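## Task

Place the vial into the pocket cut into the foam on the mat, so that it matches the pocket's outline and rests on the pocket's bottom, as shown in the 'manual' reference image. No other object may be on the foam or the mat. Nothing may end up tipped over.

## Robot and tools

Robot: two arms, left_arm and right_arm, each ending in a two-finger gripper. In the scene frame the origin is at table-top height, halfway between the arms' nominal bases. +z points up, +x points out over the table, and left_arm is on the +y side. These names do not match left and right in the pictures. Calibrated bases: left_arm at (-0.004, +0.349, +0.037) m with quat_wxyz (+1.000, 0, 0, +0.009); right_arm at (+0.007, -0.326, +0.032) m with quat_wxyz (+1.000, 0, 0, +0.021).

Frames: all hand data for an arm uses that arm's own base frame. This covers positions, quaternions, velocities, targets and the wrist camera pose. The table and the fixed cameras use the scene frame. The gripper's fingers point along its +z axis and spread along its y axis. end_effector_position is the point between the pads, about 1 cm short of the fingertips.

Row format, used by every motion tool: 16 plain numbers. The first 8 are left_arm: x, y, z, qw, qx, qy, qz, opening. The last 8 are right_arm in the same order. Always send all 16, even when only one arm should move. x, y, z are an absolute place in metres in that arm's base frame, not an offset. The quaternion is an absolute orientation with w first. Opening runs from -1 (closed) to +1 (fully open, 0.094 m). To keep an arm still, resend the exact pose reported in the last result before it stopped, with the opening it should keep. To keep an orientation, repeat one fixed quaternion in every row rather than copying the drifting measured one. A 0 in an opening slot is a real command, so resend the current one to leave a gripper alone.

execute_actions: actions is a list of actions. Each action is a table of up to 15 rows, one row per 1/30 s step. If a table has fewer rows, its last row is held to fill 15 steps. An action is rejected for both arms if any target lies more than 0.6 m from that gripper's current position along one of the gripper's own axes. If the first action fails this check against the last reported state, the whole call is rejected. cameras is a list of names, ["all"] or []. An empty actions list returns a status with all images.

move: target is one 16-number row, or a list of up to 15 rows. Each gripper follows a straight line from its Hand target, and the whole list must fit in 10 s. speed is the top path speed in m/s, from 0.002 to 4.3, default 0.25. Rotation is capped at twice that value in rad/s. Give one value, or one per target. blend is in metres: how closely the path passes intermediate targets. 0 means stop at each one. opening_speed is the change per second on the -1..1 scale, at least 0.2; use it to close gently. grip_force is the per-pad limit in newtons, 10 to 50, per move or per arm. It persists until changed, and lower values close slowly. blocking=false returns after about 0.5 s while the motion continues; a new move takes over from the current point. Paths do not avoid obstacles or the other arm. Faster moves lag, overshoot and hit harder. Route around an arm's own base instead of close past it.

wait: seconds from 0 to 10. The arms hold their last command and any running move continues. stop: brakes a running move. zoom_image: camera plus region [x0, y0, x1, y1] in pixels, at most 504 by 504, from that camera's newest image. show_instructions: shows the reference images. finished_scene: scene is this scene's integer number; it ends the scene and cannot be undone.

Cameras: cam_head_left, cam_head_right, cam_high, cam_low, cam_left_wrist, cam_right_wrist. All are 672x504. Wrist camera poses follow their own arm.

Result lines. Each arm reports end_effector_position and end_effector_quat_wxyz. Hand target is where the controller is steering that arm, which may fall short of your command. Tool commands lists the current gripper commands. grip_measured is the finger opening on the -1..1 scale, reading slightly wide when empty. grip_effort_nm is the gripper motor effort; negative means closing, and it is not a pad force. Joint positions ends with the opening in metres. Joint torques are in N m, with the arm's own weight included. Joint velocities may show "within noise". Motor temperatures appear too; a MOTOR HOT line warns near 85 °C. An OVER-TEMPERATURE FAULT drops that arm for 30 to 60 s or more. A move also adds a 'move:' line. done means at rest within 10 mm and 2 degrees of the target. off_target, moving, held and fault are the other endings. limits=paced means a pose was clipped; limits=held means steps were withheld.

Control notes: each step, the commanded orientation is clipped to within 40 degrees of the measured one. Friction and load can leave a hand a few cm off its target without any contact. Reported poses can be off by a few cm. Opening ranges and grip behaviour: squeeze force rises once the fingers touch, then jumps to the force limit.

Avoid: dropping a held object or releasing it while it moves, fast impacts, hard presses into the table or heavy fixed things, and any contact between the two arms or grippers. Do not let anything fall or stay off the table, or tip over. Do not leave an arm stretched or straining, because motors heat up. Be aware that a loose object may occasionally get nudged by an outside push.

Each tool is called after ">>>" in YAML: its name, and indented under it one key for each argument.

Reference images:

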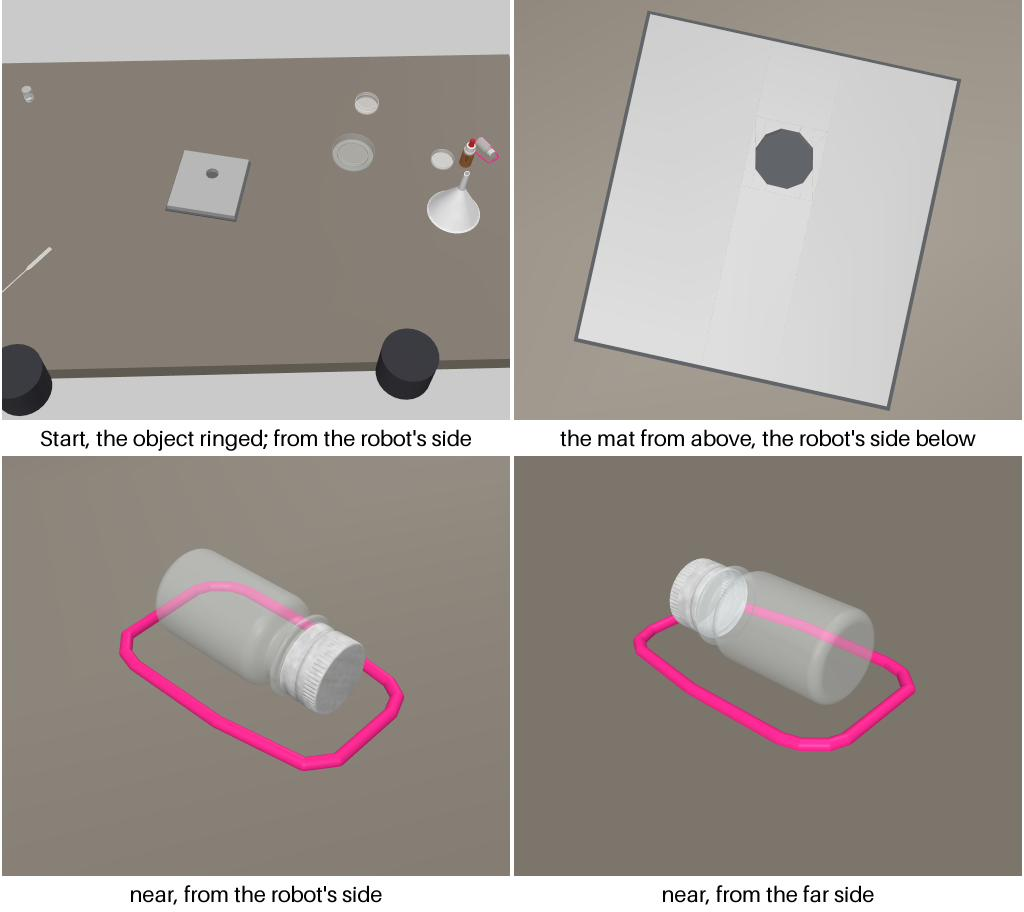

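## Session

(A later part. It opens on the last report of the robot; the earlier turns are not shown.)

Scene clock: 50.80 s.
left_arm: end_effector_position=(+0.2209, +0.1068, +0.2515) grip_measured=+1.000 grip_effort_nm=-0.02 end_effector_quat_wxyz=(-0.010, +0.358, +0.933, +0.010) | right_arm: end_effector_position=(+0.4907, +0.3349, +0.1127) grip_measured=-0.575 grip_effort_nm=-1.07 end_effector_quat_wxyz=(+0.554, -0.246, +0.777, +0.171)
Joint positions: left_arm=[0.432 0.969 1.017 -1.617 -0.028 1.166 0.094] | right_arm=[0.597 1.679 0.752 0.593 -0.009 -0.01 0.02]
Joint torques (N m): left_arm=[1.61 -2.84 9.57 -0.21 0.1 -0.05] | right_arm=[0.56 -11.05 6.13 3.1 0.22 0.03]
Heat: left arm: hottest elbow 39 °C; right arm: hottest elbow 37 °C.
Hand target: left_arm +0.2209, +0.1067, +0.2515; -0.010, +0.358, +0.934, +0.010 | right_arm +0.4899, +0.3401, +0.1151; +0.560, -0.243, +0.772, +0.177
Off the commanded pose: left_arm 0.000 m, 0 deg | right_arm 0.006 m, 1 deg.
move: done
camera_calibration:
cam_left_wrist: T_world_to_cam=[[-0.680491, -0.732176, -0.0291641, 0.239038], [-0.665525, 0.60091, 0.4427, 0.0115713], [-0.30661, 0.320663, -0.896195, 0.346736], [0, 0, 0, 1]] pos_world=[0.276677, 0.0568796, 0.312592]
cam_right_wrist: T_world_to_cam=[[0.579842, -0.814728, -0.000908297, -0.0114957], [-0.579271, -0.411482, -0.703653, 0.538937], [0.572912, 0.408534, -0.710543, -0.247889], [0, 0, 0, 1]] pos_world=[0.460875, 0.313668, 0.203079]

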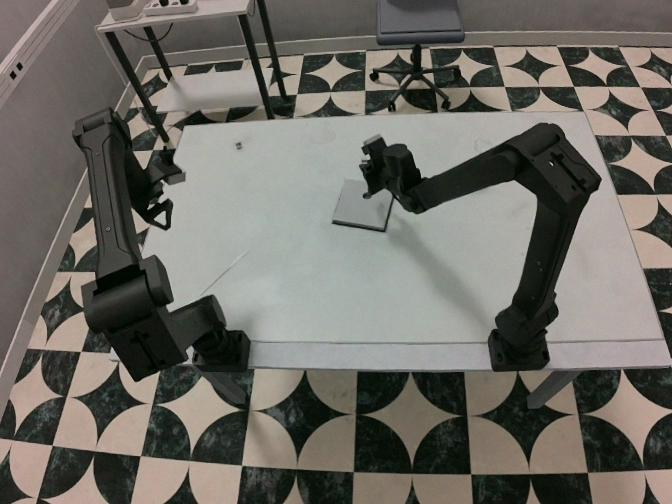

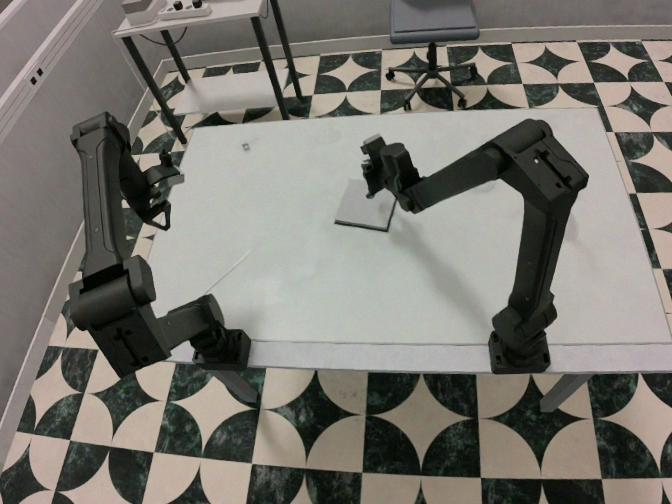

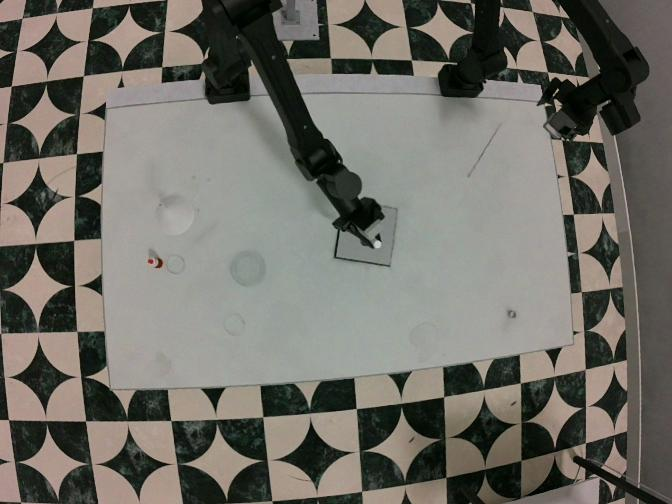

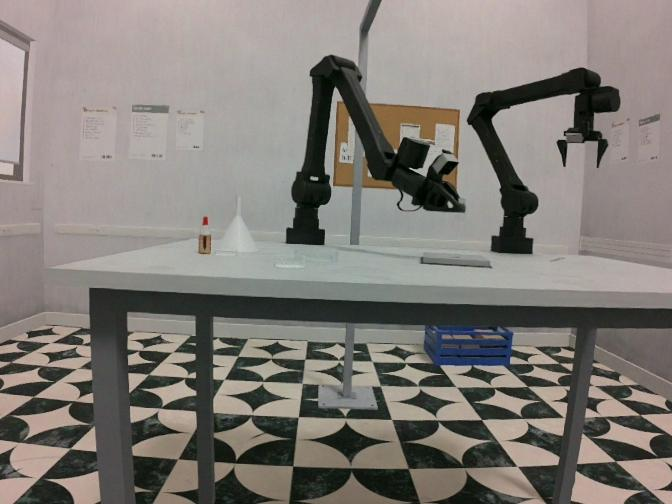

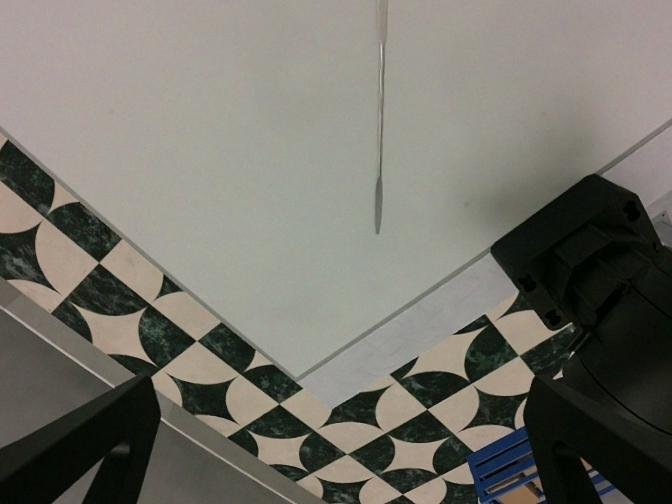

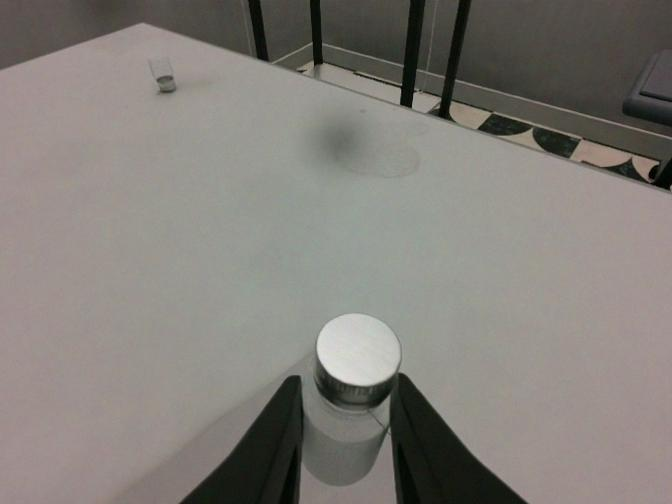

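>>> move:
  target:
    - [0.2209,0.1068,0.2515,-0.010,0.358,0.933,0.010,1, 0.474,0.338,0.050,0.5606,-0.2433,0.7716,0.1768,-0.72]
  speed: 0.12
  cameras: ["cam_low","cam_high","cam_head_left","cam_right_wrist"]

>>> zoom_image:
  camera: "cam_low"
  region: [410, 190, 510, 280]

>>> zoom_image:
  camera: "cam_high"
  region: [320, 190, 410, 275]

>>> zoom_image:
  camera: "cam_head_left"
  region: [320, 150, 420, 240]

>>> zoom_image:
  camera: "cam_right_wrist"
  region: [250, 284, 470, 504]

Scene clock: 54.87 s.
left_arm: end_effector_position=(+0.2209, +0.1068, +0.2515) grip_measured=+1.000 grip_effort_nm=-0.02 end_effector_quat_wxyz=(-0.010, +0.358, +0.933, +0.010) | right_arm: end_effector_position=(+0.4766, +0.3330, +0.0465) grip_measured=-0.575 grip_effort_nm=-1.06 end_effector_quat_wxyz=(+0.554, -0.245, +0.777, +0.170)
Joint positions: left_arm=[0.432 0.969 1.017 -1.617 -0.028 1.166 0.094] | right_arm=[0.613 1.846 0.699 0.812 0.008 -0.004 0.02]
Joint torques (N m): left_arm=[1.67 -2.84 9.54 -0.21 0.1 -0.05] | right_arm=[1.03 -11.93 4.46 3.1 0.21 0]
Heat: left arm: hottest elbow 39 °C; right arm: hottest elbow 37 °C.
Hand target: left_arm +0.2209, +0.1067, +0.2515; -0.010, +0.358, +0.934, +0.010 | right_arm +0.4740, +0.3379, +0.0499; +0.560, -0.243, +0.772, +0.177
Off the commanded pose: left_arm 0.000 m, 0 deg | right_arm 0.007 m, 1 deg.
move: done
camera_calibration:
cam_right_wrist: T_world_to_cam=[[0.578146, -0.815933, -0.000666474, -0.00374416], [-0.580717, -0.410905, -0.702798, 0.483795], [0.573163, 0.406707, -0.711389, -0.285537], [0, 0, 0, 1]] pos_world=[0.446771, 0.311868, 0.13688]
Images, in order (width x height): cam_head_left 672x504, cam_high 672x504, cam_low 672x504, cam_right_wrist 672x504.

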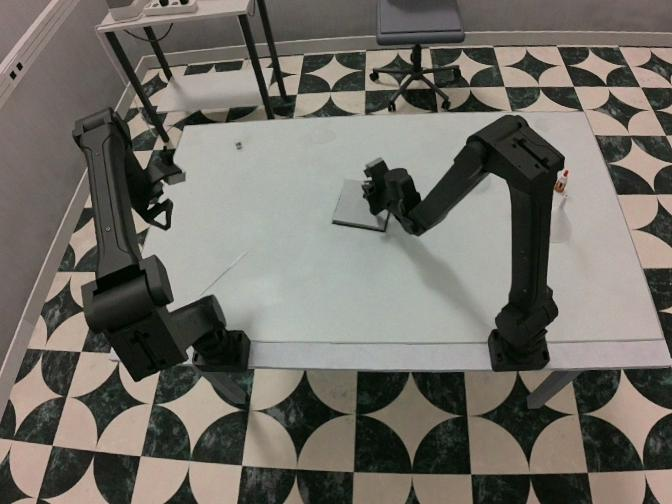

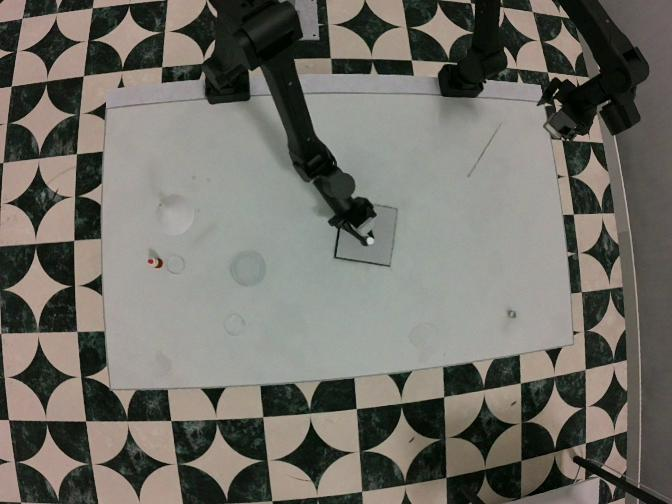

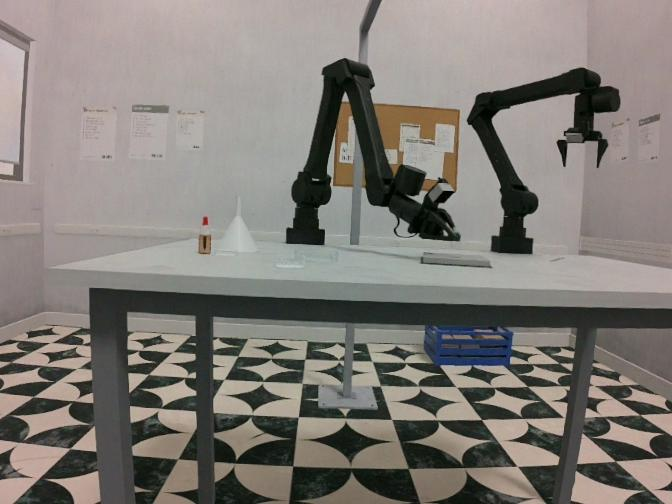

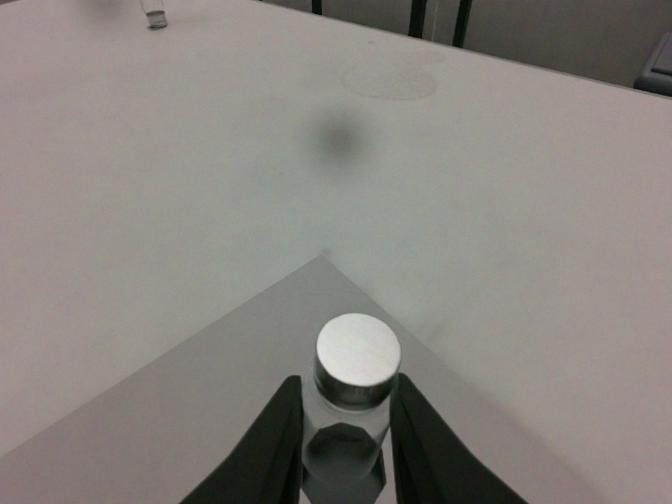

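Scaled by 5.040 from the camera's 672x504 image, which has a finer 960x720 frame.

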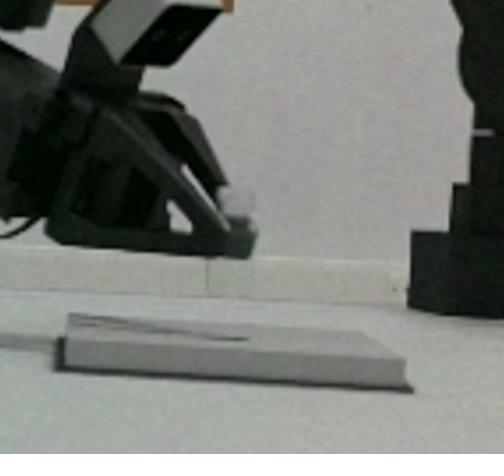

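Scaled by 5.600 from the camera's 672x504 image, which has a finer 960x720 frame.

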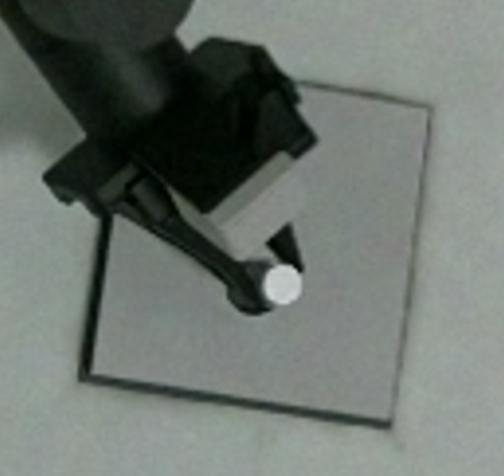

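Scaled by 5.040 from the camera's 672x504 image, which has a finer 960x720 frame.

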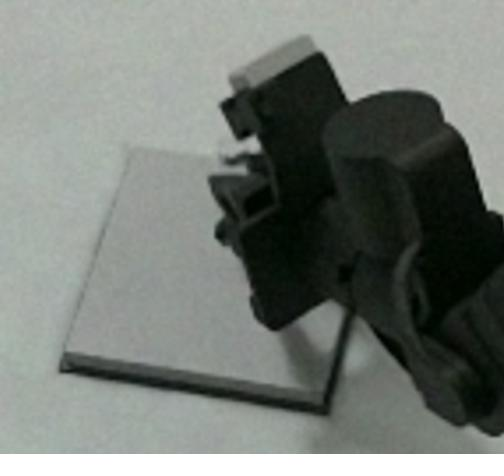

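Scaled by 2.291 from the camera's 672x504 image, which has a finer 960x720 frame.

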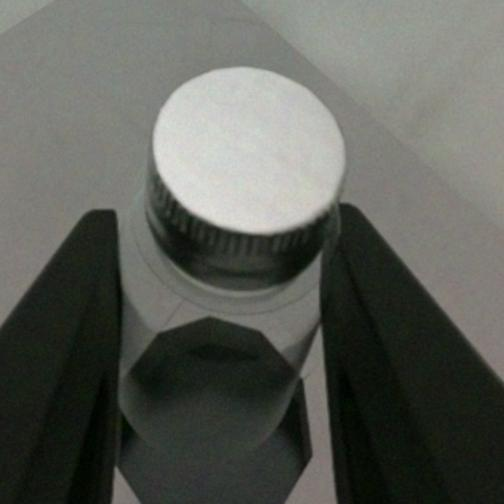

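>>> move:
  target:
    - [0.2209,0.1068,0.2515,-0.010,0.358,0.933,0.010,1, 0.4745,0.3375,0.031,0.5606,-0.2433,0.7716,0.1768,-0.72]
  speed: 0.06
  cameras: ["cam_low","cam_right_wrist","cam_high"]

>>> zoom_image:
  camera: "cam_low"
  region: [410, 190, 510, 280]

>>> zoom_image:
  camera: "cam_right_wrist"
  region: [250, 284, 470, 504]

>>> zoom_image:
  camera: "cam_high"
  region: [320, 190, 410, 275]

Scene clock: 56.97 s.
left_arm: end_effector_position=(+0.2209, +0.1068, +0.2515) grip_measured=+1.000 grip_effort_nm=-0.02 end_effector_quat_wxyz=(-0.010, +0.358, +0.933, +0.010) | right_arm: end_effector_position=(+0.4760, +0.3326, +0.0277) grip_measured=-0.575 grip_effort_nm=-1.06 end_effector_quat_wxyz=(+0.553, -0.245, +0.777, +0.170)
Joint positions: left_arm=[0.432 0.969 1.017 -1.617 -0.028 1.166 0.094] | right_arm=[0.613 1.903 0.699 0.869 0.008 -0.004 0.02]
Joint torques (N m): left_arm=[1.61 -2.73 9.57 -0.21 0.09 -0.05] | right_arm=[0.62 -12.4 4.22 3.08 0.15 0.03]
Motor temperatures (°C): left_arm=[32 33 40 32 32 30 31] | right_arm=[35 34 37 32 32 31 31]
Heat: left arm: hottest elbow 40 °C; right arm: hottest elbow 37 °C.
Hand target: left_arm +0.2209, +0.1067, +0.2515; -0.010, +0.358, +0.934, +0.010 | right_arm +0.4745, +0.3374, +0.0311; +0.560, -0.243, +0.772, +0.177
Off the commanded pose: left_arm 0.000 m, 0 deg | right_arm 0.006 m, 1 deg.
move: done
camera_calibration:
cam_right_wrist: T_world_to_cam=[[0.578193, -0.8159, -0.000657246, -0.00376846], [-0.58086, -0.411064, -0.702587, 0.470159], [0.57297, 0.406612, -0.711598, -0.298264], [0, 0, 0, 1]] pos_world=[0.446172, 0.311468, 0.118081]
Images, in order (width x height): cam_high 672x504, cam_low 672x504, cam_right_wrist 672x504.

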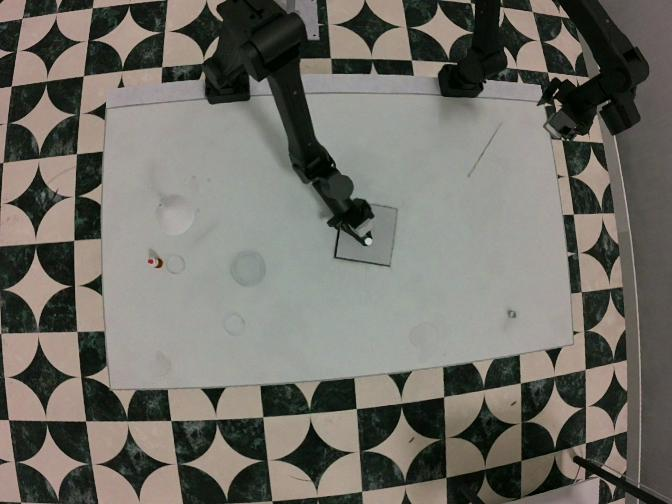

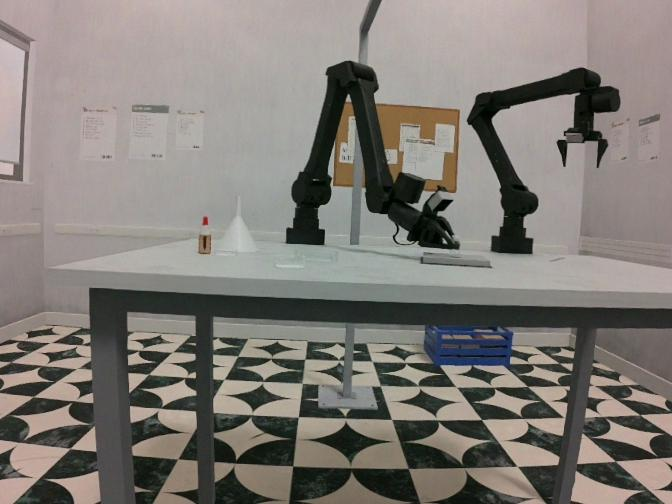

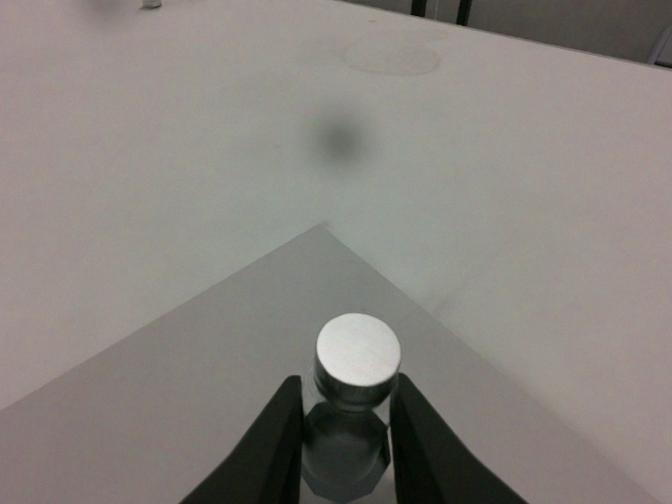

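Scaled by 5.040 from the camera's 672x504 image, which has a finer 960x720 frame.

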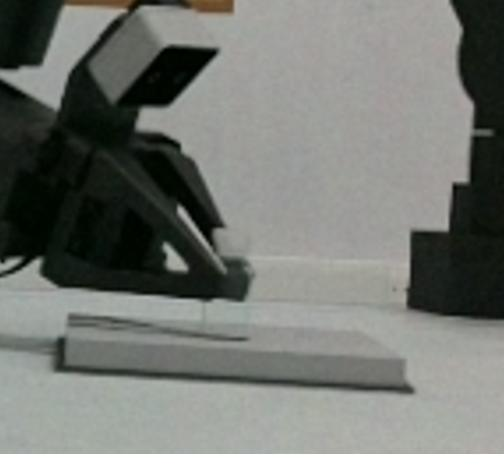

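Scaled by 2.291 from the camera's 672x504 image, which has a finer 960x720 frame.

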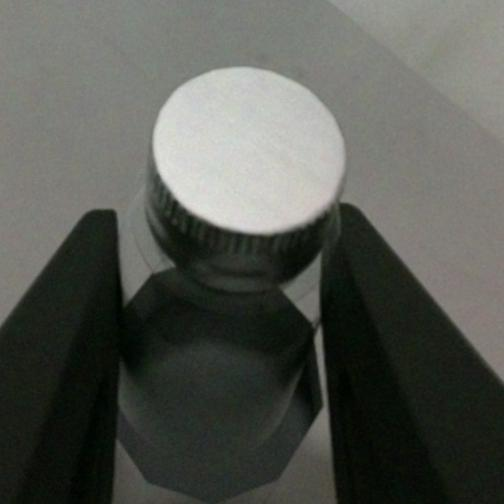

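Scaled by 5.600 from the camera's 672x504 image, which has a finer 960x720 frame.

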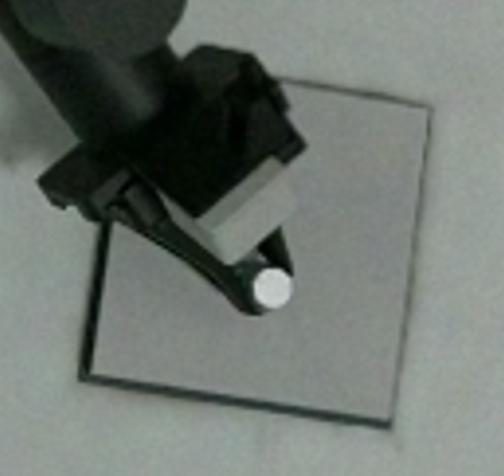

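>>> move:
  target:
    - [0.2209,0.1068,0.2515,-0.010,0.358,0.933,0.010,1, 0.475,0.337,0.0145,0.5606,-0.2433,0.7716,0.1768,-0.72]
  speed: 0.03
  cameras: ["cam_low","cam_right_wrist"]

>>> zoom_image:
  camera: "cam_low"
  region: [410, 190, 510, 280]

>>> zoom_image:
  camera: "cam_right_wrist"
  region: [250, 284, 470, 504]

Scene clock: 58.53 s.
left_arm: end_effector_position=(+0.2209, +0.1068, +0.2515) grip_measured=+1.000 grip_effort_nm=-0.02 end_effector_quat_wxyz=(-0.010, +0.358, +0.933, +0.010) | right_arm: end_effector_position=(+0.4756, +0.3323, +0.0158) grip_measured=-0.575 grip_effort_nm=-1.07 end_effector_quat_wxyz=(+0.557, -0.244, +0.775, +0.172)
Joint positions: left_arm=[0.432 0.969 1.017 -1.617 -0.028 1.166 0.094] | right_arm=[0.613 1.947 0.699 0.923 0.008 -0.004 0.02]
Joint torques (N m): left_arm=[1.67 -2.84 9.54 -0.17 0.09 -0.05] | right_arm=[0.44 -11.63 4.33 2.89 0.06 0]
Heat: left arm: hottest elbow 40 °C; right arm: hottest elbow 37 °C.
Hand target: left_arm +0.2209, +0.1067, +0.2515; -0.010, +0.358, +0.934, +0.010 | right_arm +0.4750, +0.3369, +0.0146; +0.560, -0.243, +0.772, +0.177
Off the commanded pose: left_arm 0.000 m, 0 deg | right_arm 0.005 m, 1 deg.
move: done
camera_calibration:
cam_right_wrist: T_world_to_cam=[[0.57815, -0.81593, -0.000602655, -0.0038286], [-0.57541, -0.407199, -0.70929, 0.457678], [0.578485, 0.410423, -0.704917, -0.310464], [0, 0, 0, 1]] pos_world=[0.445165, 0.310664, 0.105773]
Images, in order (width x height): cam_low 672x504, cam_right_wrist 672x504.

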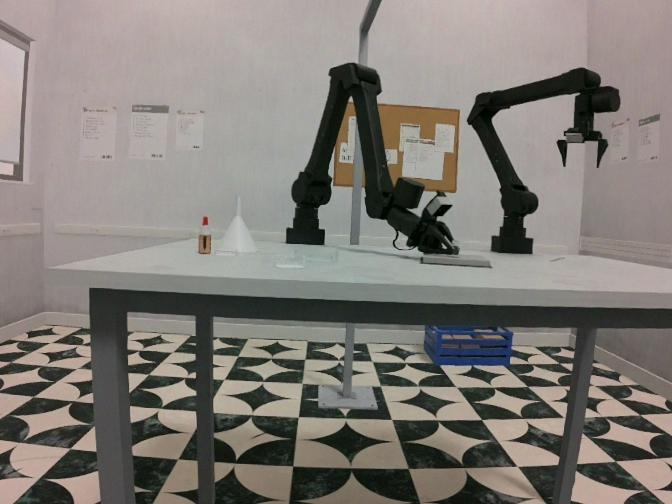

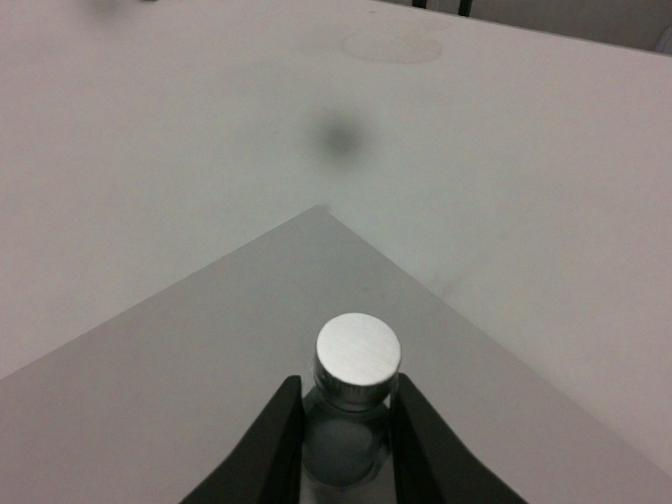

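Scaled by 5.040 from the camera's 672x504 image, which has a finer 960x720 frame.

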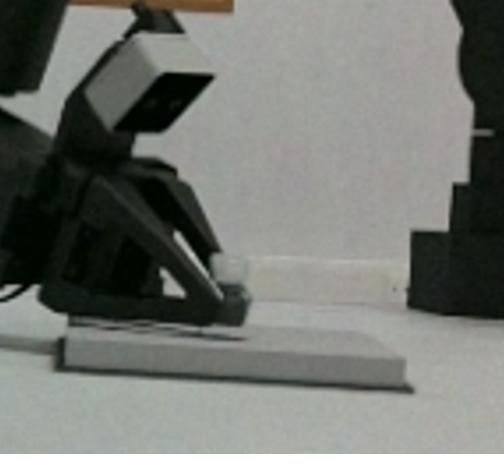

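Scaled by 2.291 from the camera's 672x504 image, which has a finer 960x720 frame.

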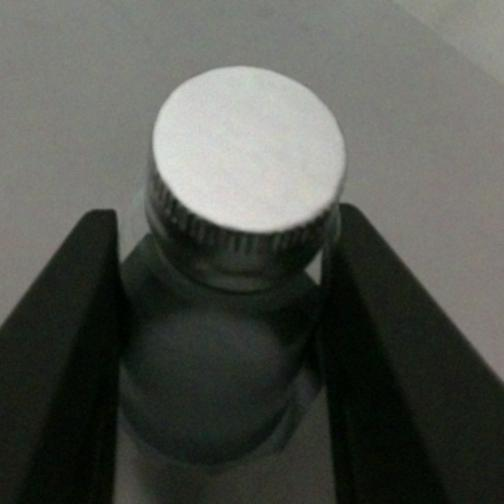

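>>> move:
  target:
    - [0.2209,0.1068,0.2515,-0.010,0.358,0.933,0.010,1, 0.475,0.337,0.0085,0.5606,-0.2433,0.7716,0.1768,-0.72]
  speed: 0.03
  cameras: ["cam_low","cam_right_wrist"]

>>> zoom_image:
  camera: "cam_low"
  region: [410, 190, 510, 280]

>>> zoom_image:
  camera: "cam_right_wrist"
  region: [250, 284, 470, 504]

Scene clock: 59.93 s.
left_arm: end_effector_position=(+0.2209, +0.1068, +0.2515) grip_measured=+1.000 grip_effort_nm=-0.02 end_effector_quat_wxyz=(-0.010, +0.358, +0.933, +0.010) | right_arm: end_effector_position=(+0.4761, +0.3326, +0.0151) grip_measured=-0.575 grip_effort_nm=-1.06 end_effector_quat_wxyz=(+0.562, -0.243, +0.771, +0.173)
Joint positions: left_arm=[0.432 0.969 1.017 -1.617 -0.028 1.166 0.094] | right_arm=[0.613 1.959 0.699 0.947 0.008 -0.004 0.02]
Joint torques (N m): left_arm=[1.61 -2.84 9.55 -0.21 0.1 -0.05] | right_arm=[0.73 -10.99 4.37 2.58 0.09 -0.02]
Heat: left arm: hottest elbow 40 °C; right arm: hottest elbow 37 °C.
Hand target: left_arm +0.2209, +0.1067, +0.2515; -0.010, +0.358, +0.934, +0.010 | right_arm +0.4749, +0.3368, +0.0086; +0.561, -0.243, +0.772, +0.177
Off the commanded pose: left_arm 0.000 m, 0 deg | right_arm 0.008 m, 0 deg.
move: done
camera_calibration:
cam_right_wrist: T_world_to_cam=[[0.578163, -0.815921, -0.000626352, -0.00379123], [-0.567894, -0.40186, -0.718335, 0.45242], [0.585852, 0.415671, -0.695697, -0.316696], [0, 0, 0, 1]] pos_world=[0.444656, 0.310357, 0.104662]
Images, in order (width x height): cam_low 672x504, cam_right_wrist 672x504.

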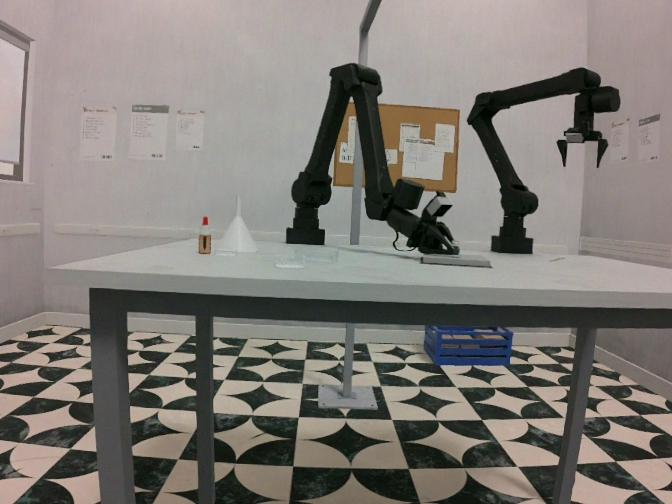

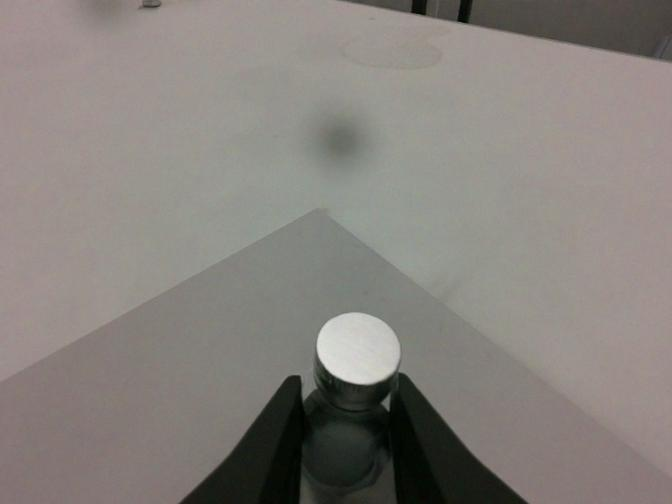

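Scaled by 5.040 from the camera's 672x504 image, which has a finer 960x720 frame.

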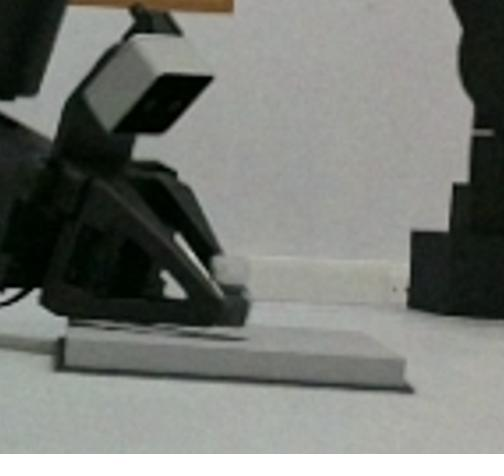

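Scaled by 2.291 from the camera's 672x504 image, which has a finer 960x720 frame.

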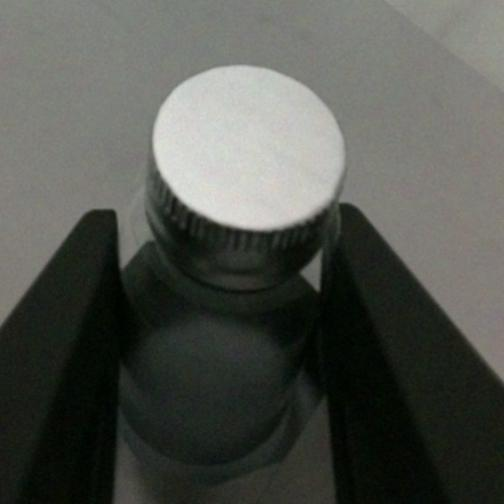

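>>> move:
  target:
    - [0.2209,0.1068,0.2515,-0.010,0.358,0.933,0.010,1, 0.475,0.336,0.013,0.5606,-0.2433,0.7716,0.1768,-0.72]
    - [0.2209,0.1068,0.2515,-0.010,0.358,0.933,0.010,1, 0.475,0.336,0.013,0.5606,-0.2433,0.7716,0.1768,-0.15]
    - [0.2209,0.1068,0.2515,-0.010,0.358,0.933,0.010,1, 0.40,0.285,0.05,0.5606,-0.2433,0.7716,0.1768,-0.15]
  speed: [0.03,0.03,0.08]
  opening_speed: 0.4
  cameras: ["all"]

>>> zoom_image:
  camera: "cam_low"
  region: [410, 190, 510, 280]

>>> zoom_image:
  camera: "cam_right_wrist"
  region: [200, 200, 470, 470]

Scene clock: 64.70 s.
left_arm: end_effector_position=(+0.2209, +0.1068, +0.2515) grip_measured=+1.000 grip_effort_nm=-0.02 end_effector_quat_wxyz=(-0.010, +0.358, +0.933, +0.010) | right_arm: end_effector_position=(+0.4023, +0.2806, +0.0372) grip_measured=-0.152 grip_effort_nm=0.05 end_effector_quat_wxyz=(+0.548, -0.246, +0.781, +0.169)
Joint positions: left_arm=[0.432 0.969 1.017 -1.617 -0.028 1.166 0.094] | right_arm=[0.613 1.752 0.447 0.956 0.009 -0.004 0.04]
Joint torques (N m): left_arm=[1.73 -2.78 9.55 -0.21 0.1 -0.05] | right_arm=[1.14 -11.4 3.15 2.73 0.21 -0.01]
Heat: left arm: hottest elbow 40 °C; right arm: hottest elbow 36 °C.
Hand target: left_arm +0.2209, +0.1067, +0.2515; -0.010, +0.358, +0.934, +0.010 | right_arm +0.4001, +0.2849, +0.0498; +0.561, -0.243, +0.772, +0.177
Off the commanded pose: left_arm 0.000 m, 0 deg | right_arm 0.014 m, 2 deg.
move: off_target (right_arm)
camera_calibration:
cam_left_wrist: T_world_to_cam=[[-0.680491, -0.732176, -0.0291641, 0.239038], [-0.665525, 0.60091, 0.4427, 0.0115713], [-0.30661, 0.320663, -0.896195, 0.346736], [0, 0, 0, 1]] pos_world=[0.276677, 0.0568796, 0.312592]
cam_right_wrist: T_world_to_cam=[[0.577705, -0.816245, -0.000952013, -0.0032733], [-0.588864, -0.415966, -0.692973, 0.416847], [0.56524, 0.400895, -0.720963, -0.223132], [0, 0, 0, 1]] pos_world=[0.373481, 0.260175, 0.127991]

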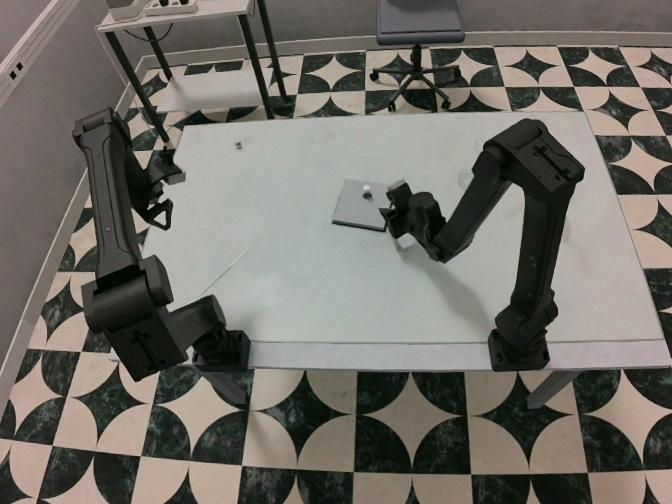

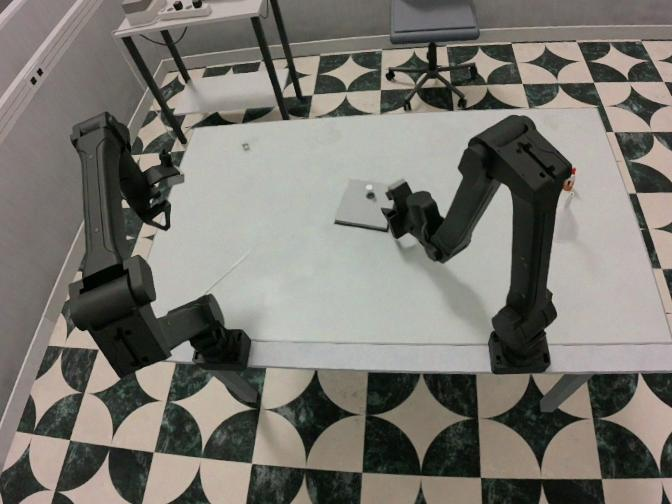

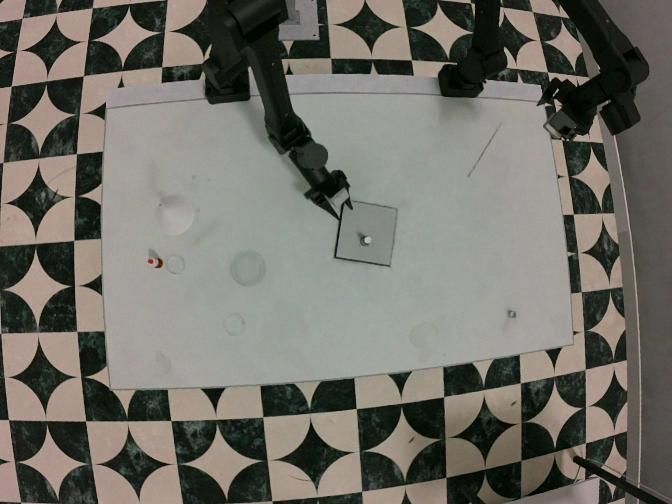

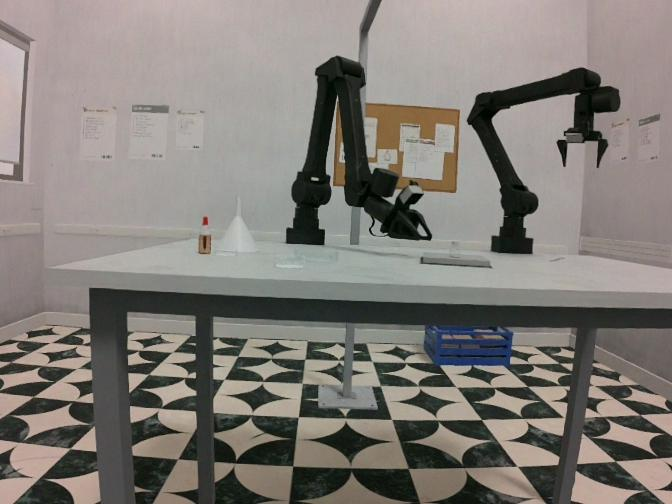

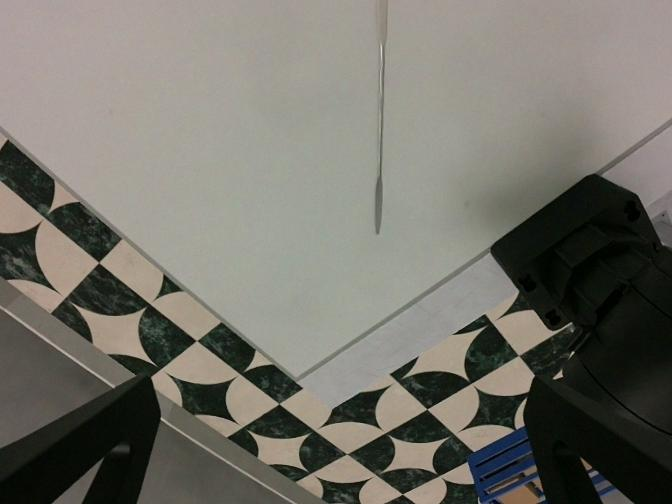

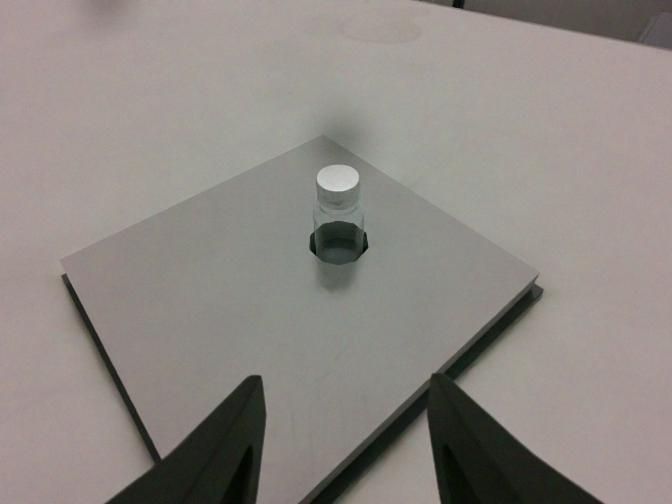

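Scaled by 5.040 from the camera's 672x504 image, which has a finer 960x720 frame.

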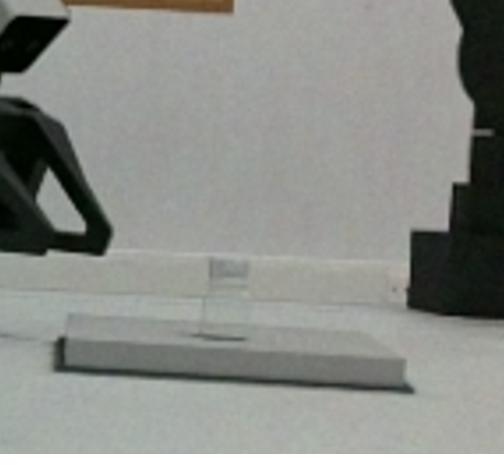

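Scaled by 1.867 from the camera's 672x504 image, which has a finer 960x720 frame.

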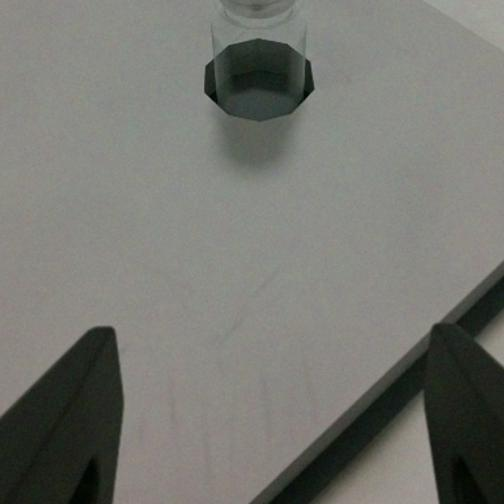

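>>> finished_scene:
  scene: 2

The scene is finished: the task was done.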